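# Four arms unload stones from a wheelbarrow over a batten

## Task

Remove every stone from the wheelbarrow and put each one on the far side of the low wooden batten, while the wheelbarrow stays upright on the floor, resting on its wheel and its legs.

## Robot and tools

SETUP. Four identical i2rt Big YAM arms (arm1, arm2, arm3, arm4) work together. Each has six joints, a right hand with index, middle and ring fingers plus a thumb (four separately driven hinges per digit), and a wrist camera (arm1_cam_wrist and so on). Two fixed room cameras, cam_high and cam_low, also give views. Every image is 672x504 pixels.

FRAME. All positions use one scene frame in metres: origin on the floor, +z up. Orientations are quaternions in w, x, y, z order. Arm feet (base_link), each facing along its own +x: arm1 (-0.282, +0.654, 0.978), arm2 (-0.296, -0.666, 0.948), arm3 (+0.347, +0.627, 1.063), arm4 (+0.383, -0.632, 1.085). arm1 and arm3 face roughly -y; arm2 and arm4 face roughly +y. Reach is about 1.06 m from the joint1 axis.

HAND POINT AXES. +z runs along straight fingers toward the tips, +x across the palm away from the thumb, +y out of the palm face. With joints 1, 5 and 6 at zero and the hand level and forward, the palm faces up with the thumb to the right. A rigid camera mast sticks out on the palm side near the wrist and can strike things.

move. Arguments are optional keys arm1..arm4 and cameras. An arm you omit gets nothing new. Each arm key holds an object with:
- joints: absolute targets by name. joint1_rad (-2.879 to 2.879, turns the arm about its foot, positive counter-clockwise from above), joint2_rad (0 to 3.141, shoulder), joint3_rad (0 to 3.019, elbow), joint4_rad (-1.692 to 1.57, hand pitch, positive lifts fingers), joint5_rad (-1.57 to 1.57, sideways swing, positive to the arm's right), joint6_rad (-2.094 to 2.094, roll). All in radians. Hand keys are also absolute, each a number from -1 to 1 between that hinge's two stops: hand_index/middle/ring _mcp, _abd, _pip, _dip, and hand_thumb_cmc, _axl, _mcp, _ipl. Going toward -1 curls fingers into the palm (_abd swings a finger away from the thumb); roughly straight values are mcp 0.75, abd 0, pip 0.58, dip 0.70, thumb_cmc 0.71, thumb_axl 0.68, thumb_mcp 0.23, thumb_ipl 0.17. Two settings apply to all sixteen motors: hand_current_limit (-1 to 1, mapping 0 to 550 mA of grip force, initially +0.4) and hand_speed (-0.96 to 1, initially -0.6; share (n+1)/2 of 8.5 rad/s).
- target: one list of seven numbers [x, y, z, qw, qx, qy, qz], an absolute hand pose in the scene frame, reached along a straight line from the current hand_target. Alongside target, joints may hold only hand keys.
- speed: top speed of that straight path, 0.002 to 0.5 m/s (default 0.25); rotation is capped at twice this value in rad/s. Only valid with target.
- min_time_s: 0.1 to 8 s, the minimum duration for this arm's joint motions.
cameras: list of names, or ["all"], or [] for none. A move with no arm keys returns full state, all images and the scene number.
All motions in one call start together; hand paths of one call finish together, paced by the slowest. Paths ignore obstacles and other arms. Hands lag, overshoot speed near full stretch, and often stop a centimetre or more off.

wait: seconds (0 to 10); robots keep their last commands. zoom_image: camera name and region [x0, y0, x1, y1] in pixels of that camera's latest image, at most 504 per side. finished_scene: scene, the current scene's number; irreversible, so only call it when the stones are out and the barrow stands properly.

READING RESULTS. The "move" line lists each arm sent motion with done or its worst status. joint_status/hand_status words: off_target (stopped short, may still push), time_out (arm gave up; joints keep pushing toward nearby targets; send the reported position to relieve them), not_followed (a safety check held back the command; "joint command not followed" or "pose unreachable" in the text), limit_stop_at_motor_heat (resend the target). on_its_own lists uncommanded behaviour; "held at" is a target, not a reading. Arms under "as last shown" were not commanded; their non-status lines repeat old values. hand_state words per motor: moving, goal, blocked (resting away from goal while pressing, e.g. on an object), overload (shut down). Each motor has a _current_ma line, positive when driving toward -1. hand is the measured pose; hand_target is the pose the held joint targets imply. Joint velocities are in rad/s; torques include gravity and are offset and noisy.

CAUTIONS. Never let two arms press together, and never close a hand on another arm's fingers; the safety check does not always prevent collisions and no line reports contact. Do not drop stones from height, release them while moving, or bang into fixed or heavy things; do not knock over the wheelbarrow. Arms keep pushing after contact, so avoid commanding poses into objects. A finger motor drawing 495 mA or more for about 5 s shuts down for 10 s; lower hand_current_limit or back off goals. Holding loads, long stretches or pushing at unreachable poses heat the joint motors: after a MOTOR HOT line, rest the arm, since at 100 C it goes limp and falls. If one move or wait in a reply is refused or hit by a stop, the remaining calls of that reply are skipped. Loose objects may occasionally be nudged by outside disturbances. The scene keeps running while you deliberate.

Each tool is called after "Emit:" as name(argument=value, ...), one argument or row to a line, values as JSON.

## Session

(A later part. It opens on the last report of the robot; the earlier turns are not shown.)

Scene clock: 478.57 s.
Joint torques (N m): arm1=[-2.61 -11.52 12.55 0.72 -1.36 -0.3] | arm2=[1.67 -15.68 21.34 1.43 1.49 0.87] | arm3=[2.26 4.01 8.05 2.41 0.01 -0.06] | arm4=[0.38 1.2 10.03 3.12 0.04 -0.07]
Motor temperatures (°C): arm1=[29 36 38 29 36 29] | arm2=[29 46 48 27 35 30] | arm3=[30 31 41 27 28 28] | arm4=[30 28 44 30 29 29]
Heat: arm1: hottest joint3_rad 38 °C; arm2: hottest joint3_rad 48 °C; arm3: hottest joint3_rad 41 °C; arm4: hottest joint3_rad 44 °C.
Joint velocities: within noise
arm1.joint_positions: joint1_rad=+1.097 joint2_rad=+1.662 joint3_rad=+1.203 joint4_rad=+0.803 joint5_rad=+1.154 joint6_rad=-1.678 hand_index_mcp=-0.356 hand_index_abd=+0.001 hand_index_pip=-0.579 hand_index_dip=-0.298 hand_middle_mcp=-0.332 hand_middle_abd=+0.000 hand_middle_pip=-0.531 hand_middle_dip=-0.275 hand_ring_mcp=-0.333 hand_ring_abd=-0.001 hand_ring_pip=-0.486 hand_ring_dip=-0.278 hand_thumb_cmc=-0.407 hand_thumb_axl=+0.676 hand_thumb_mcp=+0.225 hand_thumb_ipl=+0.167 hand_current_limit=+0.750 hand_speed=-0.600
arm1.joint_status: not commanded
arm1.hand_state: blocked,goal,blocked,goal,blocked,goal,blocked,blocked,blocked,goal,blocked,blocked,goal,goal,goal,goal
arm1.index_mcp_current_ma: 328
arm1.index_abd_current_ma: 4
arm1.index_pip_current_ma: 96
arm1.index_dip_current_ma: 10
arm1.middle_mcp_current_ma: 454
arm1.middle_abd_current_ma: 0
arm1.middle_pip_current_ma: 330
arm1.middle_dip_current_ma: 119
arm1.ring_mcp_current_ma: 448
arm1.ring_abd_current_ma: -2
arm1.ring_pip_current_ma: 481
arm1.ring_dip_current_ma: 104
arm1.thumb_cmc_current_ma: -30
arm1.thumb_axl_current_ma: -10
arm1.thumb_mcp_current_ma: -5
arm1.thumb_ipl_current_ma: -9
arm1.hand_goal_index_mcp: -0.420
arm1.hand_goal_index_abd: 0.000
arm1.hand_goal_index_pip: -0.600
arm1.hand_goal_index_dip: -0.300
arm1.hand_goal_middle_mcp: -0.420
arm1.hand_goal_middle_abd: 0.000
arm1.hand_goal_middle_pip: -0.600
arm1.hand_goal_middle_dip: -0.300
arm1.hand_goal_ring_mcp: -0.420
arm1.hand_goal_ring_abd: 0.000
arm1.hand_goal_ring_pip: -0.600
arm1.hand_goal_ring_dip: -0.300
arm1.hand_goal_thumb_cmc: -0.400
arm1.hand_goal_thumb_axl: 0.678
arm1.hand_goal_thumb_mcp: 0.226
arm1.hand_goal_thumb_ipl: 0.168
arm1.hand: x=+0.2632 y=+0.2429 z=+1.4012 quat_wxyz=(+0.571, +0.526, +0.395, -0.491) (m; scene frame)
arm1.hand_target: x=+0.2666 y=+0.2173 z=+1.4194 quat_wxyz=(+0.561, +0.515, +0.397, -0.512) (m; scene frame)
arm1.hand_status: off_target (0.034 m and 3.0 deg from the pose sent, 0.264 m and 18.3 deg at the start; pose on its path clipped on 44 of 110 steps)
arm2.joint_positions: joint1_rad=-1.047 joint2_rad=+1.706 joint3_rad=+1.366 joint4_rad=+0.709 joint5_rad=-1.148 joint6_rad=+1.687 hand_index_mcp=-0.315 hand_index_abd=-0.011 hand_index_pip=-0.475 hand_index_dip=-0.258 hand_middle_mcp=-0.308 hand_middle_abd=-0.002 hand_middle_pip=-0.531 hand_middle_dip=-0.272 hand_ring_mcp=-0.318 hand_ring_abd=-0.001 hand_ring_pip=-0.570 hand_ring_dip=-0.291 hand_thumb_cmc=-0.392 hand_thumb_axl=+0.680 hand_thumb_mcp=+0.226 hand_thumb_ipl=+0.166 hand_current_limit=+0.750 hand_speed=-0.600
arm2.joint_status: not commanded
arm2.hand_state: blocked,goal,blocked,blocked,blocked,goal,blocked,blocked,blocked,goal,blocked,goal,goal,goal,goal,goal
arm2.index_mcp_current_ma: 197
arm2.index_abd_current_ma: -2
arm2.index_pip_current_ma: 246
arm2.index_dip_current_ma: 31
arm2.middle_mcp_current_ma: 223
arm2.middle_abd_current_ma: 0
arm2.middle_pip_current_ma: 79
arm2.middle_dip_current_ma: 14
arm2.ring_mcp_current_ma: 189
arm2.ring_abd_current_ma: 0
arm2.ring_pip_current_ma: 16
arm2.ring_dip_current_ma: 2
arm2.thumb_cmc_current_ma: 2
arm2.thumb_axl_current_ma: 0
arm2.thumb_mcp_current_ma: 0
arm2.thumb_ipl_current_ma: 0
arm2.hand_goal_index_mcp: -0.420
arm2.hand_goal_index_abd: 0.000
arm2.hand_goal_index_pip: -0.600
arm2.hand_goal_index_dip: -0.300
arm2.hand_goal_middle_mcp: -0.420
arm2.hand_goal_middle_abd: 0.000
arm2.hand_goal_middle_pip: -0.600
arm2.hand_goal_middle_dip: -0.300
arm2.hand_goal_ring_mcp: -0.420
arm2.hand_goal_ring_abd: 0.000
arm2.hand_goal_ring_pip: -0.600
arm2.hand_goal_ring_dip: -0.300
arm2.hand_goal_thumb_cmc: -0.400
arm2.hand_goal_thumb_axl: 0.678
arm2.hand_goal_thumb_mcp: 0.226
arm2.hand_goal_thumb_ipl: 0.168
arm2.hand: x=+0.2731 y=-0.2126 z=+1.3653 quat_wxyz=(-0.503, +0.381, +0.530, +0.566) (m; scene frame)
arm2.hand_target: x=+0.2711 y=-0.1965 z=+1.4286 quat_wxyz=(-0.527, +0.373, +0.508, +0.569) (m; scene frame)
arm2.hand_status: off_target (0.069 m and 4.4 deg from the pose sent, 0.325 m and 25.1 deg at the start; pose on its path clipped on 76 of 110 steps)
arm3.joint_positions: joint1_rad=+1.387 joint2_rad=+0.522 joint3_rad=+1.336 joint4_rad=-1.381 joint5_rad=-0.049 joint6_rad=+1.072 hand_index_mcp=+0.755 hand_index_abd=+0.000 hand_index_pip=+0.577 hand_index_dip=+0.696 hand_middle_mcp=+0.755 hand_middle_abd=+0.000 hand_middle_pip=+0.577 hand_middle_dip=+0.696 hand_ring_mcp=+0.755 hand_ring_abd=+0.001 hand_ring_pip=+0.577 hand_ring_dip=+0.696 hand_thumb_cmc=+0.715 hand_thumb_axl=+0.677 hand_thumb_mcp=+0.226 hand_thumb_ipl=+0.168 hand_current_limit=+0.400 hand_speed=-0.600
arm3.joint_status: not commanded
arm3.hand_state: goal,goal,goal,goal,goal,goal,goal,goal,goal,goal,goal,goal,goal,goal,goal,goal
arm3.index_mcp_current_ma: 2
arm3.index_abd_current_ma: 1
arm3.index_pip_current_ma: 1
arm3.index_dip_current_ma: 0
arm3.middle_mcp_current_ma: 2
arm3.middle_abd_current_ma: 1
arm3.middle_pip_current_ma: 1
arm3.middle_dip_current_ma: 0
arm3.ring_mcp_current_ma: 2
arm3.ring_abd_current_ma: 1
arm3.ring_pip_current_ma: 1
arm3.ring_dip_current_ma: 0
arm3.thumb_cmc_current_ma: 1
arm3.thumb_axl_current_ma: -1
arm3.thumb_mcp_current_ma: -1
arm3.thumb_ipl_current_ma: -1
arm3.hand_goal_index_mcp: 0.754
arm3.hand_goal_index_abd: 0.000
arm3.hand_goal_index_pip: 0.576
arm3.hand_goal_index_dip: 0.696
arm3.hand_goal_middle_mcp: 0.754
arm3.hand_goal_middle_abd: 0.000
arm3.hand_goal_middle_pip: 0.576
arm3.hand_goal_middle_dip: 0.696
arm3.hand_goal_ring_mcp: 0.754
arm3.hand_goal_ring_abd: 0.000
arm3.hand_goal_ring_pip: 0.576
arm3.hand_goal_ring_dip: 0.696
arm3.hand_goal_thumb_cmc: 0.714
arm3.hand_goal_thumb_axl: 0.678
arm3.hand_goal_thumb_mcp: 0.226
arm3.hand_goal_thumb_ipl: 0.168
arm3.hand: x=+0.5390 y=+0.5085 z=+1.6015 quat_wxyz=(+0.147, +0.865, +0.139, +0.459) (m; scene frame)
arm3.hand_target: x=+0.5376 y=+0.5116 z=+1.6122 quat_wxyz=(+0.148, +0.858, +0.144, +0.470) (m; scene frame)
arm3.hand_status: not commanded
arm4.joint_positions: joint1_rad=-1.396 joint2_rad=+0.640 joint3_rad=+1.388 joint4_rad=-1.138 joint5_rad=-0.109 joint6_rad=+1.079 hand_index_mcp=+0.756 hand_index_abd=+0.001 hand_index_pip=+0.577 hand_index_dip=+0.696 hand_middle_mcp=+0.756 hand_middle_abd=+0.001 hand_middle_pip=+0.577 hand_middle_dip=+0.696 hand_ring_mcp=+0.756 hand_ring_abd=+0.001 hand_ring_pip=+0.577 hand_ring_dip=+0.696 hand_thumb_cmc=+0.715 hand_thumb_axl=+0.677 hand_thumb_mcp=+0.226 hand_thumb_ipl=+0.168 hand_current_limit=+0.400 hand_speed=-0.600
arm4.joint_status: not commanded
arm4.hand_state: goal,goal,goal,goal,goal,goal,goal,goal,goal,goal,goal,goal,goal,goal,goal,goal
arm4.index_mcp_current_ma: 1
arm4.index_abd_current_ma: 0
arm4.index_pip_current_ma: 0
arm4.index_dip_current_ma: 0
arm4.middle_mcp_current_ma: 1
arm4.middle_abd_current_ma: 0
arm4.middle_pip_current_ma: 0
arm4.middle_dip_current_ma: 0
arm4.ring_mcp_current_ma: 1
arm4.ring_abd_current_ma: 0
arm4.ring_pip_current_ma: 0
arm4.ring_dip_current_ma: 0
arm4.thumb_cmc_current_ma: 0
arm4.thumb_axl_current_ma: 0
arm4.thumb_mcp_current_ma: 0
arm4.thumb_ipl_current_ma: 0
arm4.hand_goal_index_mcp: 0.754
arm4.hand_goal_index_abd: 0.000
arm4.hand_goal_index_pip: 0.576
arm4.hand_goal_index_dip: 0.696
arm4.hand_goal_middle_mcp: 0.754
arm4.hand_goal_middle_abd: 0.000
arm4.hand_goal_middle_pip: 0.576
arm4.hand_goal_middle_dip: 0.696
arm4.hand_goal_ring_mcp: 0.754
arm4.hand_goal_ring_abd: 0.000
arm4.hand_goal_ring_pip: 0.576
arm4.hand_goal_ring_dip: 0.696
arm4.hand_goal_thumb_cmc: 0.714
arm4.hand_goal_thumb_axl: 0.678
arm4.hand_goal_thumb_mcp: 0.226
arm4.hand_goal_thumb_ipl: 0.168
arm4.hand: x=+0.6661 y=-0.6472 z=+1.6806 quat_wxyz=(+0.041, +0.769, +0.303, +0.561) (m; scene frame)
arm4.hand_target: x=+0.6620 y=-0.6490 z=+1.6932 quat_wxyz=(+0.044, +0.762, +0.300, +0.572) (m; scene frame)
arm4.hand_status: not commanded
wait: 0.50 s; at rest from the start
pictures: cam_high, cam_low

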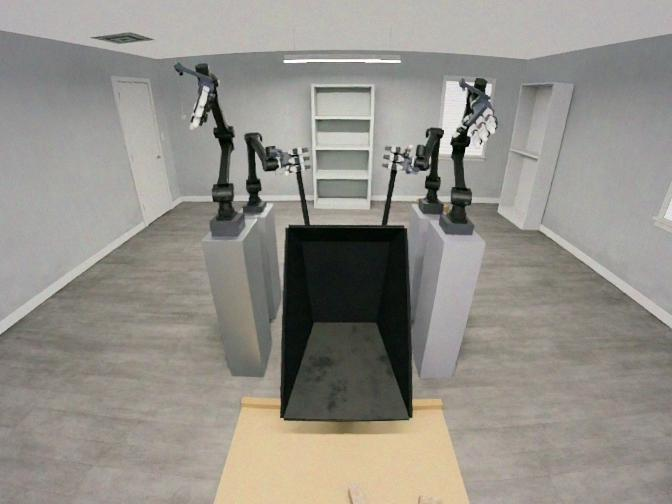

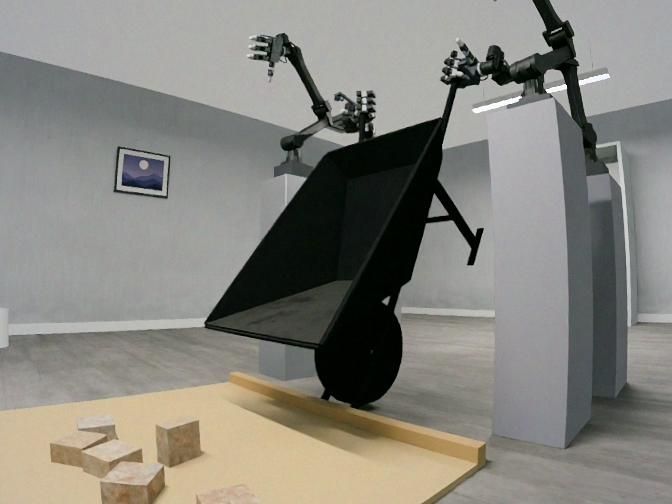

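Emit:
move(
  arm1={"target": [0.21, 0.232, 1.385, 0.5457, 0.5538, 0.3940, -0.5005], "speed": 0.12},
  arm2={"target": [0.21, -0.205, 1.385, -0.5129, 0.3630, 0.5561, 0.5541], "speed": 0.12},
)

Emit:
move(
  arm1={"target": [0.0, 0.232, 1.32, 0.4912, 0.6626, 0.2967, -0.4862], "speed": 0.12},
  arm2={"target": [0.0, -0.2, 1.31, -0.4983, 0.2507, 0.6657, 0.5013], "speed": 0.12},
)

Emit:
move(
  arm1={"target": [-0.16, 0.24, 1.25, 0.43, 0.7602, 0.2153, -0.4371], "speed": 0.12},
  arm2={"target": [-0.16, -0.178, 1.24, -0.4581, 0.185, 0.7353, 0.4641], "speed": 0.12},
  cameras=["cam_low", "cam_high"],
)

Scene clock: 491.57 s.
Joint torques (N m): arm1=[-0.38 -11.34 9.4 0.43 -1.35 -0.33] | arm2=[0.85 -16.79 14.79 1.01 1.31 0.55] | arm3=[2.73 4.13 8.02 2.39 -0.05 -0.07] | arm4=[0.44 0.91 10.09 3.1 0.03 -0.09]
Motor temperatures (°C): arm1=[29 35 40 29 36 28] | arm2=[29 45 53 27 36 29] | arm3=[30 31 41 27 28 28] | arm4=[30 28 44 30 29 29]
Heat: arm1: hottest joint3_rad 40 °C; arm2: hottest joint3_rad 53 °C; arm3: hottest joint3_rad 41 °C; arm4: hottest joint3_rad 44 °C.
move: arm1 off_target; arm2 off_target
Joint velocities: within noise
arm1.joint_positions: joint1_rad=+1.059 joint2_rad=+1.566 joint3_rad=+1.054 joint4_rad=+0.747 joint5_rad=+1.206 joint6_rad=-1.511 hand_index_mcp=-0.380 hand_index_abd=+0.005 hand_index_pip=-0.572 hand_index_dip=-0.288 hand_middle_mcp=-0.347 hand_middle_abd=+0.000 hand_middle_pip=-0.531 hand_middle_dip=-0.273 hand_ring_mcp=-0.327 hand_ring_abd=-0.010 hand_ring_pip=-0.522 hand_ring_dip=-0.265 hand_thumb_cmc=-0.407 hand_thumb_axl=+0.676 hand_thumb_mcp=+0.225 hand_thumb_ipl=+0.167 hand_current_limit=+0.750 hand_speed=-0.600
arm1.joint_status: not commanded
arm1.hand_state: blocked,goal,blocked,goal,blocked,goal,blocked,blocked,blocked,goal,blocked,blocked,goal,goal,goal,goal
arm1.index_mcp_current_ma: 202
arm1.index_abd_current_ma: 20
arm1.index_pip_current_ma: 132
arm1.index_dip_current_ma: 54
arm1.middle_mcp_current_ma: 375
arm1.middle_abd_current_ma: 0
arm1.middle_pip_current_ma: 330
arm1.middle_dip_current_ma: 128
arm1.ring_mcp_current_ma: 477
arm1.ring_abd_current_ma: -38
arm1.ring_pip_current_ma: 374
arm1.ring_dip_current_ma: 164
arm1.thumb_cmc_current_ma: -31
arm1.thumb_axl_current_ma: -10
arm1.thumb_mcp_current_ma: -4
arm1.thumb_ipl_current_ma: -8
arm1.hand_goal_index_mcp: -0.420
arm1.hand_goal_index_abd: 0.000
arm1.hand_goal_index_pip: -0.600
arm1.hand_goal_index_dip: -0.300
arm1.hand_goal_middle_mcp: -0.420
arm1.hand_goal_middle_abd: 0.000
arm1.hand_goal_middle_pip: -0.600
arm1.hand_goal_middle_dip: -0.300
arm1.hand_goal_ring_mcp: -0.420
arm1.hand_goal_ring_abd: 0.000
arm1.hand_goal_ring_pip: -0.600
arm1.hand_goal_ring_dip: -0.300
arm1.hand_goal_thumb_cmc: -0.400
arm1.hand_goal_thumb_axl: 0.678
arm1.hand_goal_thumb_mcp: 0.226
arm1.hand_goal_thumb_ipl: 0.168
arm1.on_its_own: hand_ring_pip moved -0.037 toward your old target -0.600
arm1.hand: x=+0.1991 y=+0.2388 z=+1.3797 quat_wxyz=(+0.555, +0.571, +0.366, -0.481) (m; scene frame)
arm1.hand_target: x=+0.2091 y=+0.2325 z=+1.3849 quat_wxyz=(+0.543, +0.552, +0.391, -0.497) (m; scene frame)
arm1.hand_status: off_target (0.014 m and 4.4 deg from the pose sent, 0.057 m and 4.3 deg at the start)
arm2.joint_positions: joint1_rad=-1.010 joint2_rad=+1.613 joint3_rad=+1.212 joint4_rad=+0.667 joint5_rad=-1.202 joint6_rad=+1.526 hand_index_mcp=-0.315 hand_index_abd=+0.007 hand_index_pip=-0.504 hand_index_dip=-0.254 hand_middle_mcp=-0.324 hand_middle_abd=+0.000 hand_middle_pip=-0.531 hand_middle_dip=-0.272 hand_ring_mcp=-0.348 hand_ring_abd=-0.001 hand_ring_pip=-0.559 hand_ring_dip=-0.282 hand_thumb_cmc=-0.392 hand_thumb_axl=+0.680 hand_thumb_mcp=+0.226 hand_thumb_ipl=+0.166 hand_current_limit=+0.750 hand_speed=-0.600
arm2.joint_status: not commanded
arm2.hand_state: blocked,goal,blocked,blocked,blocked,goal,blocked,blocked,blocked,goal,blocked,goal,goal,goal,goal,goal
arm2.index_mcp_current_ma: 197
arm2.index_abd_current_ma: 1
arm2.index_pip_current_ma: 149
arm2.index_dip_current_ma: 38
arm2.middle_mcp_current_ma: 169
arm2.middle_abd_current_ma: 0
arm2.middle_pip_current_ma: 79
arm2.middle_dip_current_ma: 14
arm2.ring_mcp_current_ma: 97
arm2.ring_abd_current_ma: 0
arm2.ring_pip_current_ma: 30
arm2.ring_dip_current_ma: 6
arm2.thumb_cmc_current_ma: 2
arm2.thumb_axl_current_ma: 0
arm2.thumb_mcp_current_ma: 0
arm2.thumb_ipl_current_ma: 0
arm2.hand_goal_index_mcp: -0.420
arm2.hand_goal_index_abd: 0.000
arm2.hand_goal_index_pip: -0.600
arm2.hand_goal_index_dip: -0.300
arm2.hand_goal_middle_mcp: -0.420
arm2.hand_goal_middle_abd: 0.000
arm2.hand_goal_middle_pip: -0.600
arm2.hand_goal_middle_dip: -0.300
arm2.hand_goal_ring_mcp: -0.420
arm2.hand_goal_ring_abd: 0.000
arm2.hand_goal_ring_pip: -0.600
arm2.hand_goal_ring_dip: -0.300
arm2.hand_goal_thumb_cmc: -0.400
arm2.hand_goal_thumb_axl: 0.678
arm2.hand_goal_thumb_mcp: 0.226
arm2.hand_goal_thumb_ipl: 0.168
arm2.on_its_own: hand_index_pip moved -0.029 toward your old target -0.600
arm2.hand: x=+0.2134 y=-0.2101 z=+1.3435 quat_wxyz=(-0.493, +0.350, +0.574, +0.552) (m; scene frame)
arm2.hand_target: x=+0.2077 y=-0.2066 z=+1.3846 quat_wxyz=(-0.509, +0.360, +0.555, +0.551) (m; scene frame)
arm2.hand_status: off_target (0.042 m and 3.4 deg from the pose sent, 0.067 m and 3.9 deg at the start)
arm3, arm4: as last shown
pictures: none

Scene clock: 494.50 s.
Joint torques (N m): arm1=[0.85 -10.75 9.43 1.03 0.67 -0.81] | arm2=[0.5 -15.03 13.76 1.58 -1.16 0.99] | arm3=[2.84 4.19 7.91 2.54 -0.01 -0.03] | arm4=[0.5 1.03 10.11 3.15 0.05 -0.08]
Motor temperatures (°C): arm1=[29 35 40 29 35 29] | arm2=[29 45 52 27 36 29] | arm3=[30 31 41 27 28 28] | arm4=[30 28 44 30 29 29]
Heat: arm1: hottest joint3_rad 40 °C; arm2: hottest joint3_rad 52 °C; arm3: hottest joint3_rad 41 °C; arm4: hottest joint3_rad 44 °C.
move: arm1 off_target; arm2 off_target
Joint velocities: within noise
arm1.joint_positions: joint1_rad=+0.859 joint2_rad=+1.286 joint3_rad=+0.650 joint4_rad=+0.405 joint5_rad=+1.229 joint6_rad=-0.925 hand_index_mcp=-0.410 hand_index_abd=+0.007 hand_index_pip=-0.557 hand_index_dip=-0.277 hand_middle_mcp=-0.383 hand_middle_abd=+0.000 hand_middle_pip=-0.531 hand_middle_dip=-0.234 hand_ring_mcp=-0.350 hand_ring_abd=+0.004 hand_ring_pip=-0.522 hand_ring_dip=-0.218 hand_thumb_cmc=-0.406 hand_thumb_axl=+0.680 hand_thumb_mcp=+0.225 hand_thumb_ipl=+0.167 hand_current_limit=+0.750 hand_speed=-0.600
arm1.joint_status: not commanded
arm1.hand_state: goal,goal,blocked,blocked,blocked,goal,blocked,blocked,blocked,goal,blocked,blocked,goal,goal,goal,goal
arm1.index_mcp_current_ma: 46
arm1.index_abd_current_ma: 29
arm1.index_pip_current_ma: 204
arm1.index_dip_current_ma: 109
arm1.middle_mcp_current_ma: 186
arm1.middle_abd_current_ma: 0
arm1.middle_pip_current_ma: 330
arm1.middle_dip_current_ma: 316
arm1.ring_mcp_current_ma: 358
arm1.ring_abd_current_ma: 14
arm1.ring_pip_current_ma: 375
arm1.ring_dip_current_ma: 399
arm1.thumb_cmc_current_ma: -29
arm1.thumb_axl_current_ma: 13
arm1.thumb_mcp_current_ma: -4
arm1.thumb_ipl_current_ma: -8
arm1.hand_goal_index_mcp: -0.420
arm1.hand_goal_index_abd: 0.000
arm1.hand_goal_index_pip: -0.600
arm1.hand_goal_index_dip: -0.300
arm1.hand_goal_middle_mcp: -0.420
arm1.hand_goal_middle_abd: 0.000
arm1.hand_goal_middle_pip: -0.600
arm1.hand_goal_middle_dip: -0.300
arm1.hand_goal_ring_mcp: -0.420
arm1.hand_goal_ring_abd: 0.000
arm1.hand_goal_ring_pip: -0.600
arm1.hand_goal_ring_dip: -0.300
arm1.hand_goal_thumb_cmc: -0.400
arm1.hand_goal_thumb_axl: 0.678
arm1.hand_goal_thumb_mcp: 0.226
arm1.hand_goal_thumb_ipl: 0.168
arm1.hand: x=-0.0083 y=+0.2314 z=+1.2908 quat_wxyz=(+0.496, +0.681, +0.277, -0.463) (m; scene frame)
arm1.hand_target: x=-0.0015 y=+0.2329 z=+1.3196 quat_wxyz=(+0.488, +0.665, +0.294, -0.482) (m; scene frame)
arm1.hand_status: off_target (0.030 m and 4.1 deg from the pose sent, 0.208 m and 15.2 deg at the start)
arm2.joint_positions: joint1_rad=-0.800 joint2_rad=+1.346 joint3_rad=+0.797 joint4_rad=+0.376 joint5_rad=-1.215 joint6_rad=+0.930 hand_index_mcp=-0.350 hand_index_abd=-0.001 hand_index_pip=-0.529 hand_index_dip=-0.216 hand_middle_mcp=-0.382 hand_middle_abd=+0.000 hand_middle_pip=-0.538 hand_middle_dip=-0.233 hand_ring_mcp=-0.416 hand_ring_abd=-0.003 hand_ring_pip=-0.536 hand_ring_dip=-0.247 hand_thumb_cmc=-0.391 hand_thumb_axl=+0.680 hand_thumb_mcp=+0.227 hand_thumb_ipl=+0.167 hand_current_limit=+0.750 hand_speed=-0.600
arm2.joint_status: not commanded
arm2.hand_state: blocked,goal,blocked,blocked,blocked,goal,blocked,blocked,goal,goal,blocked,blocked,goal,goal,goal,goal
arm2.index_mcp_current_ma: 92
arm2.index_abd_current_ma: 0
arm2.index_pip_current_ma: 83
arm2.index_dip_current_ma: 117
arm2.middle_mcp_current_ma: 29
arm2.middle_abd_current_ma: 0
arm2.middle_pip_current_ma: 66
arm2.middle_dip_current_ma: 77
arm2.ring_mcp_current_ma: 0
arm2.ring_abd_current_ma: 0
arm2.ring_pip_current_ma: 68
arm2.ring_dip_current_ma: 49
arm2.thumb_cmc_current_ma: 2
arm2.thumb_axl_current_ma: 0
arm2.thumb_mcp_current_ma: 0
arm2.thumb_ipl_current_ma: 0
arm2.hand_goal_index_mcp: -0.420
arm2.hand_goal_index_abd: 0.000
arm2.hand_goal_index_pip: -0.600
arm2.hand_goal_index_dip: -0.300
arm2.hand_goal_middle_mcp: -0.420
arm2.hand_goal_middle_abd: 0.000
arm2.hand_goal_middle_pip: -0.600
arm2.hand_goal_middle_dip: -0.300
arm2.hand_goal_ring_mcp: -0.420
arm2.hand_goal_ring_abd: 0.000
arm2.hand_goal_ring_pip: -0.600
arm2.hand_goal_ring_dip: -0.300
arm2.hand_goal_thumb_cmc: -0.400
arm2.hand_goal_thumb_axl: 0.678
arm2.hand_goal_thumb_mcp: 0.226
arm2.hand_goal_thumb_ipl: 0.168
arm2.on_its_own: hand_index_mcp moved -0.034 toward your old target -0.420; hand_index_pip moved -0.025 toward your old target -0.600
arm2.hand: x=+0.0107 y=-0.1987 z=+1.2585 quat_wxyz=(-0.465, +0.248, +0.684, +0.504) (m; scene frame)
arm2.hand_target: x=-0.0017 y=-0.2013 z=+1.3087 quat_wxyz=(-0.492, +0.247, +0.671, +0.497) (m; scene frame)
arm2.hand_status: off_target (0.053 m and 4.4 deg from the pose sent, 0.216 m and 16.5 deg at the start)
arm3, arm4: as last shown
pictures: none

Scene clock: 496.80 s.
Joint torques (N m): arm1=[1.49 -8.7 9.47 1.26 0.67 -0.52] | arm2=[0.03 -13.39 12.1 2.15 -1.47 0.62] | arm3=[2.73 4.25 8.09 2.47 -0.05 -0.04] | arm4=[0.32 0.85 10.04 3.15 0.01 -0.08]
Motor temperatures (°C): arm1=[29 35 40 29 35 29] | arm2=[29 44 52 27 36 29] | arm3=[30 31 41 27 28 28] | arm4=[30 28 44 30 29 29]
Heat: arm1: hottest joint3_rad 40 °C; arm2: hottest joint3_rad 52 °C; arm3: hottest joint3_rad 41 °C; arm4: hottest joint3_rad 44 °C.
move: arm1 off_target; arm2 off_target
Joint velocities: within noise
arm1.joint_positions: joint1_rad=+0.592 joint2_rad=+1.072 joint3_rad=+0.444 joint4_rad=+0.002 joint5_rad=+1.079 joint6_rad=-0.495 hand_index_mcp=-0.416 hand_index_abd=+0.008 hand_index_pip=-0.545 hand_index_dip=-0.290 hand_middle_mcp=-0.381 hand_middle_abd=+0.005 hand_middle_pip=-0.536 hand_middle_dip=-0.224 hand_ring_mcp=-0.310 hand_ring_abd=+0.006 hand_ring_pip=-0.529 hand_ring_dip=-0.218 hand_thumb_cmc=-0.406 hand_thumb_axl=+0.681 hand_thumb_mcp=+0.225 hand_thumb_ipl=+0.167 hand_current_limit=+0.750 hand_speed=-0.600
arm1.joint_status: not commanded
arm1.hand_state: goal,goal,blocked,goal,blocked,goal,blocked,blocked,blocked,goal,blocked,blocked,goal,goal,goal,goal
arm1.index_mcp_current_ma: 17
arm1.index_abd_current_ma: 32
arm1.index_pip_current_ma: 263
arm1.index_dip_current_ma: 47
arm1.middle_mcp_current_ma: 193
arm1.middle_abd_current_ma: 20
arm1.middle_pip_current_ma: 305
arm1.middle_dip_current_ma: 368
arm1.ring_mcp_current_ma: 481
arm1.ring_abd_current_ma: 23
arm1.ring_pip_current_ma: 342
arm1.ring_dip_current_ma: 399
arm1.thumb_cmc_current_ma: -29
arm1.thumb_axl_current_ma: 17
arm1.thumb_mcp_current_ma: -4
arm1.thumb_ipl_current_ma: -8
arm1.hand_goal_index_mcp: -0.420
arm1.hand_goal_index_abd: 0.000
arm1.hand_goal_index_pip: -0.600
arm1.hand_goal_index_dip: -0.300
arm1.hand_goal_middle_mcp: -0.420
arm1.hand_goal_middle_abd: 0.000
arm1.hand_goal_middle_pip: -0.600
arm1.hand_goal_middle_dip: -0.300
arm1.hand_goal_ring_mcp: -0.420
arm1.hand_goal_ring_abd: 0.000
arm1.hand_goal_ring_pip: -0.600
arm1.hand_goal_ring_dip: -0.300
arm1.hand_goal_thumb_cmc: -0.400
arm1.hand_goal_thumb_axl: 0.678
arm1.hand_goal_thumb_mcp: 0.226
arm1.hand_goal_thumb_ipl: 0.168
arm1.hand: x=-0.1736 y=+0.2421 z=+1.2165 quat_wxyz=(+0.415, +0.775, +0.199, -0.432) (m; scene frame)
arm1.hand_target: x=-0.1614 y=+0.2410 z=+1.2497 quat_wxyz=(+0.429, +0.761, +0.212, -0.437) (m; scene frame)
arm1.hand_status: off_target (0.036 m and 3.1 deg from the pose sent, 0.157 m and 14.1 deg at the start)
arm2.joint_positions: joint1_rad=-0.457 joint2_rad=+1.233 joint3_rad=+0.598 joint4_rad=+0.242 joint5_rad=-0.965 joint6_rad=+0.677 hand_index_mcp=-0.350 hand_index_abd=-0.001 hand_index_pip=-0.529 hand_index_dip=-0.216 hand_middle_mcp=-0.408 hand_middle_abd=+0.002 hand_middle_pip=-0.537 hand_middle_dip=-0.211 hand_ring_mcp=-0.457 hand_ring_abd=-0.001 hand_ring_pip=-0.524 hand_ring_dip=-0.221 hand_thumb_cmc=-0.391 hand_thumb_axl=+0.680 hand_thumb_mcp=+0.227 hand_thumb_ipl=+0.167 hand_current_limit=+0.750 hand_speed=-0.600
arm2.joint_status: not commanded
arm2.hand_state: blocked,goal,blocked,blocked,goal,goal,blocked,blocked,blocked,goal,blocked,blocked,goal,goal,goal,goal
arm2.index_mcp_current_ma: 92
arm2.index_abd_current_ma: 0
arm2.index_pip_current_ma: 83
arm2.index_dip_current_ma: 117
arm2.middle_mcp_current_ma: 3
arm2.middle_abd_current_ma: 0
arm2.middle_pip_current_ma: 66
arm2.middle_dip_current_ma: 132
arm2.ring_mcp_current_ma: -28
arm2.ring_abd_current_ma: 0
arm2.ring_pip_current_ma: 95
arm2.ring_dip_current_ma: 105
arm2.thumb_cmc_current_ma: 2
arm2.thumb_axl_current_ma: 0
arm2.thumb_mcp_current_ma: 0
arm2.thumb_ipl_current_ma: 0
arm2.hand_goal_index_mcp: -0.420
arm2.hand_goal_index_abd: 0.000
arm2.hand_goal_index_pip: -0.600
arm2.hand_goal_index_dip: -0.300
arm2.hand_goal_middle_mcp: -0.420
arm2.hand_goal_middle_abd: 0.000
arm2.hand_goal_middle_pip: -0.600
arm2.hand_goal_middle_dip: -0.300
arm2.hand_goal_ring_mcp: -0.420
arm2.hand_goal_ring_abd: 0.000
arm2.hand_goal_ring_pip: -0.600
arm2.hand_goal_ring_dip: -0.300
arm2.hand_goal_thumb_cmc: -0.400
arm2.hand_goal_thumb_axl: 0.678
arm2.hand_goal_thumb_mcp: 0.226
arm2.hand_goal_thumb_ipl: 0.168
arm2.hand: x=-0.1551 y=-0.1743 z=+1.1910 quat_wxyz=(-0.432, +0.187, +0.758, +0.452) (m; scene frame)
arm2.hand_target: x=-0.1609 y=-0.1784 z=+1.2385 quat_wxyz=(-0.457, +0.181, +0.738, +0.463) (m; scene frame)
arm2.hand_status: off_target (0.049 m and 4.2 deg from the pose sent, 0.173 m and 10.4 deg at the start)
arm3, arm4: as last shown
pictures: cam_high, cam_low

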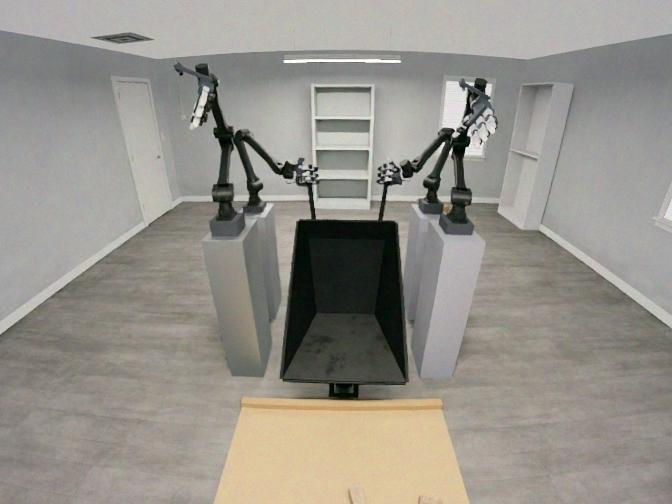

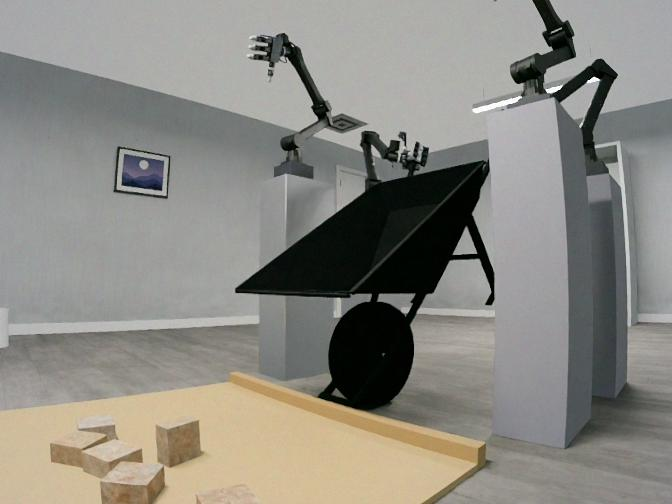

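Emit:
move(
  arm1={"target": [-0.34, 0.25, 1.14, 0.4084, 0.8129, 0.1575, -0.3842], "speed": 0.12},
  arm2={"target": [-0.335, -0.16, 1.135, -0.4086, 0.133, 0.7964, 0.4257], "speed": 0.12},
)

Emit:
move(
  arm1={"target": [-0.51, 0.262, 0.965, 0.3765, 0.8632, 0.05, -0.3325], "speed": 0.12},
  arm2={"target": [-0.495, -0.14, 0.96, -0.3421, 0.0716, 0.8462, 0.4023], "speed": 0.12},
)

Emit:
move(
  arm1={"target": [-0.6, 0.27, 0.80, 0.3655, 0.8927, 0.012, -0.263], "speed": 0.1},
  arm2={"target": [-0.58, -0.125, 0.80, -0.2691, 0.0464, 0.874, 0.402], "speed": 0.1},
  cameras=["cam_low", "cam_high"],
)

Scene clock: 510.07 s.
Joint torques (N m): arm1=[0.5 -6.59 5.26 3.64 0.1 -0.21] | arm2=[1.08 -11.28 8.55 3.88 -0.7 0.33] | arm3=[2.9 4.25 8.01 2.55 -0.05 -0.05] | arm4=[0.03 0.97 10.11 3.11 0.03 -0.09]
Motor temperatures (°C): arm1=[29 35 39 29 34 29] | arm2=[29 43 51 27 36 28] | arm3=[30 31 41 27 28 28] | arm4=[30 28 44 30 29 29]
Heat: arm1: hottest joint3_rad 39 °C; arm2: hottest joint3_rad 51 °C; arm3: hottest joint3_rad 41 °C; arm4: hottest joint3_rad 44 °C.
move: arm1 off_target; arm2 off_target
Joint velocities: within noise
arm1.joint_positions: joint1_rad=-0.037 joint2_rad=+1.166 joint3_rad=+0.197 joint4_rad=+0.473 joint5_rad=+0.508 joint6_rad=-0.684 hand_index_mcp=-0.414 hand_index_abd=+0.008 hand_index_pip=-0.544 hand_index_dip=-0.291 hand_middle_mcp=-0.349 hand_middle_abd=+0.008 hand_middle_pip=-0.552 hand_middle_dip=-0.224 hand_ring_mcp=-0.233 hand_ring_abd=+0.008 hand_ring_pip=-0.562 hand_ring_dip=-0.226 hand_thumb_cmc=-0.408 hand_thumb_axl=+0.681 hand_thumb_mcp=+0.225 hand_thumb_ipl=+0.167 hand_current_limit=+0.750 hand_speed=-0.600
arm1.joint_status: not commanded
arm1.hand_state: goal,goal,blocked,goal,blocked,goal,blocked,blocked,blocked,goal,blocked,blocked,goal,goal,goal,goal
arm1.index_mcp_current_ma: 26
arm1.index_abd_current_ma: 33
arm1.index_pip_current_ma: 265
arm1.index_dip_current_ma: 40
arm1.middle_mcp_current_ma: 365
arm1.middle_abd_current_ma: 32
arm1.middle_pip_current_ma: 229
arm1.middle_dip_current_ma: 369
arm1.ring_mcp_current_ma: 481
arm1.ring_abd_current_ma: 30
arm1.ring_pip_current_ma: 181
arm1.ring_dip_current_ma: 360
arm1.thumb_cmc_current_ma: -38
arm1.thumb_axl_current_ma: 17
arm1.thumb_mcp_current_ma: -4
arm1.thumb_ipl_current_ma: -8
arm1.hand_goal_index_mcp: -0.420
arm1.hand_goal_index_abd: 0.000
arm1.hand_goal_index_pip: -0.600
arm1.hand_goal_index_dip: -0.300
arm1.hand_goal_middle_mcp: -0.420
arm1.hand_goal_middle_abd: 0.000
arm1.hand_goal_middle_pip: -0.600
arm1.hand_goal_middle_dip: -0.300
arm1.hand_goal_ring_mcp: -0.420
arm1.hand_goal_ring_abd: 0.000
arm1.hand_goal_ring_pip: -0.600
arm1.hand_goal_ring_dip: -0.300
arm1.hand_goal_thumb_cmc: -0.400
arm1.hand_goal_thumb_axl: 0.678
arm1.hand_goal_thumb_mcp: 0.226
arm1.hand_goal_thumb_ipl: 0.168
arm1.on_its_own: hand_ring_pip moved -0.033 toward your old target -0.600
arm1.hand: x=-0.3456 y=+0.2513 z=+1.1221 quat_wxyz=(+0.390, +0.830, +0.147, -0.371) (m; scene frame)
arm1.hand_target: x=-0.3403 y=+0.2500 z=+1.1397 quat_wxyz=(+0.408, +0.813, +0.156, -0.384) (m; scene frame)
arm1.hand_status: off_target (0.019 m and 3.5 deg from the pose sent, 0.183 m and 8.5 deg at the start)
arm2.joint_positions: joint1_rad=+0.030 joint2_rad=+1.353 joint3_rad=+0.474 joint4_rad=+0.423 joint5_rad=-0.536 joint6_rad=+0.664 hand_index_mcp=-0.326 hand_index_abd=+0.001 hand_index_pip=-0.559 hand_index_dip=-0.216 hand_middle_mcp=-0.409 hand_middle_abd=+0.002 hand_middle_pip=-0.537 hand_middle_dip=-0.211 hand_ring_mcp=-0.486 hand_ring_abd=+0.003 hand_ring_pip=-0.511 hand_ring_dip=-0.204 hand_thumb_cmc=-0.391 hand_thumb_axl=+0.680 hand_thumb_mcp=+0.226 hand_thumb_ipl=+0.167 hand_current_limit=+0.750 hand_speed=-0.600
arm2.joint_status: not commanded
arm2.hand_state: blocked,goal,blocked,blocked,goal,goal,blocked,blocked,blocked,goal,blocked,blocked,goal,goal,goal,goal
arm2.index_mcp_current_ma: 161
arm2.index_abd_current_ma: 0
arm2.index_pip_current_ma: 30
arm2.index_dip_current_ma: 117
arm2.middle_mcp_current_ma: 3
arm2.middle_abd_current_ma: 0
arm2.middle_pip_current_ma: 66
arm2.middle_dip_current_ma: 132
arm2.ring_mcp_current_ma: -82
arm2.ring_abd_current_ma: 0
arm2.ring_pip_current_ma: 129
arm2.ring_dip_current_ma: 152
arm2.thumb_cmc_current_ma: 2
arm2.thumb_axl_current_ma: 0
arm2.thumb_mcp_current_ma: 0
arm2.thumb_ipl_current_ma: 0
arm2.hand_goal_index_mcp: -0.420
arm2.hand_goal_index_abd: 0.000
arm2.hand_goal_index_pip: -0.600
arm2.hand_goal_index_dip: -0.300
arm2.hand_goal_middle_mcp: -0.420
arm2.hand_goal_middle_abd: 0.000
arm2.hand_goal_middle_pip: -0.600
arm2.hand_goal_middle_dip: -0.300
arm2.hand_goal_ring_mcp: -0.420
arm2.hand_goal_ring_abd: 0.000
arm2.hand_goal_ring_pip: -0.600
arm2.hand_goal_ring_dip: -0.300
arm2.hand_goal_thumb_cmc: -0.400
arm2.hand_goal_thumb_axl: 0.678
arm2.hand_goal_thumb_mcp: 0.226
arm2.hand_goal_thumb_ipl: 0.168
arm2.on_its_own: hand_index_pip moved -0.029 toward your old target -0.600
arm2.hand: x=-0.3277 y=-0.1604 z=+1.1018 quat_wxyz=(-0.380, +0.132, +0.820, +0.408) (m; scene frame)
arm2.hand_target: x=-0.3350 y=-0.1601 z=+1.1342 quat_wxyz=(-0.409, +0.131, +0.797, +0.424) (m; scene frame)
arm2.hand_status: off_target (0.034 m and 4.7 deg from the pose sent, 0.189 m and 8.6 deg at the start)
arm3, arm4: as last shown
pictures: none

Scene clock: 512.70 s.
Joint torques (N m): arm1=[-1.03 -13.22 -1.46 5.55 0.19 -0.02] | arm2=[1.2 -16.32 4.22 5.19 -0.36 0.35] | arm3=[2.67 4.95 8.02 2.54 -0.05 -0.08] | arm4=[0.5 0.85 10.03 3.15 0.04 -0.09]
Motor temperatures (°C): arm1=[29 35 39 29 34 29] | arm2=[29 43 50 27 35 28] | arm3=[30 31 41 27 28 28] | arm4=[30 28 44 30 29 29]
Heat: arm1: hottest joint3_rad 39 °C; arm2: hottest joint3_rad 50 °C; arm3: hottest joint3_rad 41 °C; arm4: hottest joint3_rad 44 °C.
move: arm1 off_target; arm2 off_target
Joint velocities: within noise
arm1.joint_positions: joint1_rad=-0.588 joint2_rad=+2.176 joint3_rad=+0.357 joint4_rad=+1.199 joint5_rad=+0.063 joint6_rad=-0.726 hand_index_mcp=-0.408 hand_index_abd=+0.010 hand_index_pip=-0.552 hand_index_dip=-0.287 hand_middle_mcp=-0.357 hand_middle_abd=+0.009 hand_middle_pip=-0.561 hand_middle_dip=-0.224 hand_ring_mcp=-0.298 hand_ring_abd=+0.008 hand_ring_pip=-0.563 hand_ring_dip=-0.234 hand_thumb_cmc=-0.408 hand_thumb_axl=+0.681 hand_thumb_mcp=+0.225 hand_thumb_ipl=+0.167 hand_current_limit=+0.750 hand_speed=-0.600
arm1.joint_status: not commanded
arm1.hand_state: goal,goal,blocked,goal,blocked,goal,blocked,blocked,blocked,goal,blocked,blocked,goal,goal,goal,goal
arm1.index_mcp_current_ma: 59
arm1.index_abd_current_ma: 37
arm1.index_pip_current_ma: 227
arm1.index_dip_current_ma: 61
arm1.middle_mcp_current_ma: 322
arm1.middle_abd_current_ma: 36
arm1.middle_pip_current_ma: 184
arm1.middle_dip_current_ma: 369
arm1.ring_mcp_current_ma: 481
arm1.ring_abd_current_ma: 32
arm1.ring_pip_current_ma: 175
arm1.ring_dip_current_ma: 316
arm1.thumb_cmc_current_ma: -38
arm1.thumb_axl_current_ma: 17
arm1.thumb_mcp_current_ma: -4
arm1.thumb_ipl_current_ma: -8
arm1.hand_goal_index_mcp: -0.420
arm1.hand_goal_index_abd: 0.000
arm1.hand_goal_index_pip: -0.600
arm1.hand_goal_index_dip: -0.300
arm1.hand_goal_middle_mcp: -0.420
arm1.hand_goal_middle_abd: 0.000
arm1.hand_goal_middle_pip: -0.600
arm1.hand_goal_middle_dip: -0.300
arm1.hand_goal_ring_mcp: -0.420
arm1.hand_goal_ring_abd: 0.000
arm1.hand_goal_ring_pip: -0.600
arm1.hand_goal_ring_dip: -0.300
arm1.hand_goal_thumb_cmc: -0.400
arm1.hand_goal_thumb_axl: 0.678
arm1.hand_goal_thumb_mcp: 0.226
arm1.hand_goal_thumb_ipl: 0.168
arm1.hand: x=-0.5013 y=+0.2622 z=+0.9275 quat_wxyz=(+0.346, +0.889, +0.052, -0.296) (m; scene frame)
arm1.hand_target: x=-0.5097 y=+0.2621 z=+0.9631 quat_wxyz=(+0.375, +0.864, +0.049, -0.333) (m; scene frame)
arm1.hand_status: off_target (0.038 m and 6.2 deg from the pose sent, 0.228 m and 12.6 deg at the start)
arm2.joint_positions: joint1_rad=+0.438 joint2_rad=+2.015 joint3_rad=+0.583 joint4_rad=+0.832 joint5_rad=-0.160 joint6_rad=+0.643 hand_index_mcp=-0.329 hand_index_abd=-0.004 hand_index_pip=-0.565 hand_index_dip=-0.227 hand_middle_mcp=-0.416 hand_middle_abd=+0.000 hand_middle_pip=-0.537 hand_middle_dip=-0.211 hand_ring_mcp=-0.497 hand_ring_abd=-0.005 hand_ring_pip=-0.504 hand_ring_dip=-0.200 hand_thumb_cmc=-0.391 hand_thumb_axl=+0.680 hand_thumb_mcp=+0.225 hand_thumb_ipl=+0.167 hand_current_limit=+0.750 hand_speed=-0.600
arm2.joint_status: not commanded
arm2.hand_state: blocked,goal,blocked,blocked,goal,goal,blocked,blocked,blocked,goal,blocked,blocked,goal,goal,goal,goal
arm2.index_mcp_current_ma: 151
arm2.index_abd_current_ma: 0
arm2.index_pip_current_ma: 21
arm2.index_dip_current_ma: 89
arm2.middle_mcp_current_ma: 0
arm2.middle_abd_current_ma: 0
arm2.middle_pip_current_ma: 66
arm2.middle_dip_current_ma: 132
arm2.ring_mcp_current_ma: -110
arm2.ring_abd_current_ma: 0
arm2.ring_pip_current_ma: 148
arm2.ring_dip_current_ma: 163
arm2.thumb_cmc_current_ma: 2
arm2.thumb_axl_current_ma: 0
arm2.thumb_mcp_current_ma: 0
arm2.thumb_ipl_current_ma: 0
arm2.hand_goal_index_mcp: -0.420
arm2.hand_goal_index_abd: 0.000
arm2.hand_goal_index_pip: -0.600
arm2.hand_goal_index_dip: -0.300
arm2.hand_goal_middle_mcp: -0.420
arm2.hand_goal_middle_abd: 0.000
arm2.hand_goal_middle_pip: -0.600
arm2.hand_goal_middle_dip: -0.300
arm2.hand_goal_ring_mcp: -0.420
arm2.hand_goal_ring_abd: 0.000
arm2.hand_goal_ring_pip: -0.600
arm2.hand_goal_ring_dip: -0.300
arm2.hand_goal_thumb_cmc: -0.400
arm2.hand_goal_thumb_axl: 0.678
arm2.hand_goal_thumb_mcp: 0.226
arm2.hand_goal_thumb_ipl: 0.168
arm2.hand: x=-0.4772 y=-0.1548 z=+0.9123 quat_wxyz=(-0.296, +0.063, +0.880, +0.365) (m; scene frame)
arm2.hand_target: x=-0.4945 y=-0.1413 z=+0.9590 quat_wxyz=(-0.343, +0.070, +0.847, +0.400) (m; scene frame)
arm2.hand_status: off_target (0.053 m and 7.9 deg from the pose sent, 0.220 m and 8.7 deg at the start)
arm3, arm4: as last shown
pictures: none

Scene clock: 515.13 s.
Joint torques (N m): arm1=[-1.96 -16.5 -2.25 4.3 -0.22 -0.03] | arm2=[1.2 -20.25 1.35 4.74 0.27 0.15] | arm3=[2.67 4.37 7.99 2.37 -0.02 -0.05] | arm4=[0.32 0.85 10.11 3.14 0.02 -0.08]
Motor temperatures (°C): arm1=[29 35 38 29 34 29] | arm2=[29 43 49 27 35 28] | arm3=[30 31 41 27 28 28] | arm4=[30 28 44 30 29 29]
Heat: arm1: hottest joint3_rad 38 °C; arm2: hottest joint3_rad 49 °C; arm3: hottest joint3_rad 41 °C; arm4: hottest joint3_rad 44 °C.
move: arm1 off_target; arm2 off_target
Joint velocities: within noise
arm1.joint_positions: joint1_rad=-0.827 joint2_rad=+2.667 joint3_rad=+0.723 joint4_rad=+1.205 joint5_rad=-0.183 joint6_rad=-0.761 hand_index_mcp=-0.406 hand_index_abd=+0.010 hand_index_pip=-0.553 hand_index_dip=-0.286 hand_middle_mcp=-0.359 hand_middle_abd=+0.009 hand_middle_pip=-0.562 hand_middle_dip=-0.224 hand_ring_mcp=-0.304 hand_ring_abd=+0.008 hand_ring_pip=-0.564 hand_ring_dip=-0.238 hand_thumb_cmc=-0.408 hand_thumb_axl=+0.680 hand_thumb_mcp=+0.225 hand_thumb_ipl=+0.167 hand_current_limit=+0.750 hand_speed=-0.600
arm1.joint_status: not commanded
arm1.hand_state: goal,goal,blocked,goal,blocked,goal,blocked,blocked,blocked,goal,blocked,blocked,goal,goal,goal,goal
arm1.index_mcp_current_ma: 66
arm1.index_abd_current_ma: 38
arm1.index_pip_current_ma: 220
arm1.index_dip_current_ma: 64
arm1.middle_mcp_current_ma: 309
arm1.middle_abd_current_ma: 36
arm1.middle_pip_current_ma: 180
arm1.middle_dip_current_ma: 369
arm1.ring_mcp_current_ma: 481
arm1.ring_abd_current_ma: 32
arm1.ring_pip_current_ma: 169
arm1.ring_dip_current_ma: 300
arm1.thumb_cmc_current_ma: -38
arm1.thumb_axl_current_ma: 13
arm1.thumb_mcp_current_ma: -4
arm1.thumb_ipl_current_ma: -8
arm1.hand_goal_index_mcp: -0.420
arm1.hand_goal_index_abd: 0.000
arm1.hand_goal_index_pip: -0.600
arm1.hand_goal_index_dip: -0.300
arm1.hand_goal_middle_mcp: -0.420
arm1.hand_goal_middle_abd: 0.000
arm1.hand_goal_middle_pip: -0.600
arm1.hand_goal_middle_dip: -0.300
arm1.hand_goal_ring_mcp: -0.420
arm1.hand_goal_ring_abd: 0.000
arm1.hand_goal_ring_pip: -0.600
arm1.hand_goal_ring_dip: -0.300
arm1.hand_goal_thumb_cmc: -0.400
arm1.hand_goal_thumb_axl: 0.678
arm1.hand_goal_thumb_mcp: 0.226
arm1.hand_goal_thumb_ipl: 0.168
arm1.hand: x=-0.5773 y=+0.2733 z=+0.7601 quat_wxyz=(+0.342, +0.913, +0.012, -0.223) (m; scene frame)
arm1.hand_target: x=-0.5992 y=+0.2703 z=+0.7978 quat_wxyz=(+0.365, +0.893, +0.012, -0.263) (m; scene frame)
arm1.hand_status: off_target (0.046 m and 5.8 deg from the pose sent, 0.161 m and 6.4 deg at the start)
arm2.joint_positions: joint1_rad=+0.625 joint2_rad=+2.522 joint3_rad=+0.919 joint4_rad=+0.918 joint5_rad=+0.064 joint6_rad=+0.649 hand_index_mcp=-0.342 hand_index_abd=-0.004 hand_index_pip=-0.565 hand_index_dip=-0.229 hand_middle_mcp=-0.410 hand_middle_abd=-0.001 hand_middle_pip=-0.539 hand_middle_dip=-0.211 hand_ring_mcp=-0.480 hand_ring_abd=-0.006 hand_ring_pip=-0.514 hand_ring_dip=-0.200 hand_thumb_cmc=-0.391 hand_thumb_axl=+0.680 hand_thumb_mcp=+0.225 hand_thumb_ipl=+0.167 hand_current_limit=+0.750 hand_speed=-0.600
arm2.joint_status: not commanded
arm2.hand_state: blocked,goal,blocked,blocked,goal,goal,blocked,blocked,blocked,goal,blocked,blocked,goal,goal,goal,goal
arm2.index_mcp_current_ma: 112
arm2.index_abd_current_ma: 0
arm2.index_pip_current_ma: 21
arm2.index_dip_current_ma: 85
arm2.middle_mcp_current_ma: 2
arm2.middle_abd_current_ma: 0
arm2.middle_pip_current_ma: 62
arm2.middle_dip_current_ma: 132
arm2.ring_mcp_current_ma: -68
arm2.ring_abd_current_ma: -1
arm2.ring_pip_current_ma: 122
arm2.ring_dip_current_ma: 163
arm2.thumb_cmc_current_ma: 2
arm2.thumb_axl_current_ma: 0
arm2.thumb_mcp_current_ma: 0
arm2.thumb_ipl_current_ma: 0
arm2.hand_goal_index_mcp: -0.420
arm2.hand_goal_index_abd: 0.000
arm2.hand_goal_index_pip: -0.600
arm2.hand_goal_index_dip: -0.300
arm2.hand_goal_middle_mcp: -0.420
arm2.hand_goal_middle_abd: 0.000
arm2.hand_goal_middle_pip: -0.600
arm2.hand_goal_middle_dip: -0.300
arm2.hand_goal_ring_mcp: -0.420
arm2.hand_goal_ring_abd: 0.000
arm2.hand_goal_ring_pip: -0.600
arm2.hand_goal_ring_dip: -0.300
arm2.hand_goal_thumb_cmc: -0.400
arm2.hand_goal_thumb_axl: 0.678
arm2.hand_goal_thumb_mcp: 0.226
arm2.hand_goal_thumb_ipl: 0.168
arm2.hand: x=-0.5582 y=-0.1428 z=+0.7490 quat_wxyz=(-0.228, +0.035, +0.902, +0.364) (m; scene frame)
arm2.hand_target: x=-0.5792 y=-0.1258 z=+0.7982 quat_wxyz=(-0.270, +0.046, +0.874, +0.401) (m; scene frame)
arm2.hand_status: off_target (0.058 m and 7.3 deg from the pose sent, 0.155 m and 5.6 deg at the start)
arm3, arm4: as last shown
pictures: cam_high, cam_low

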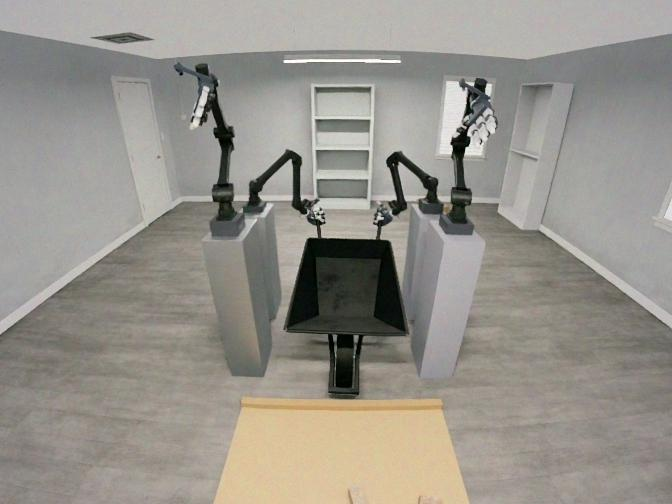

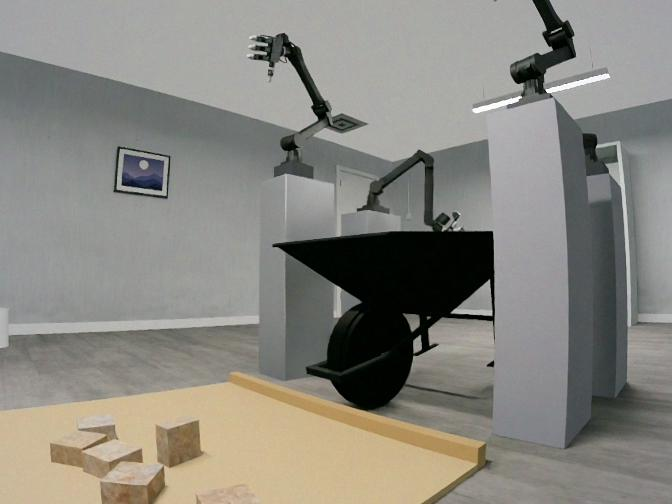

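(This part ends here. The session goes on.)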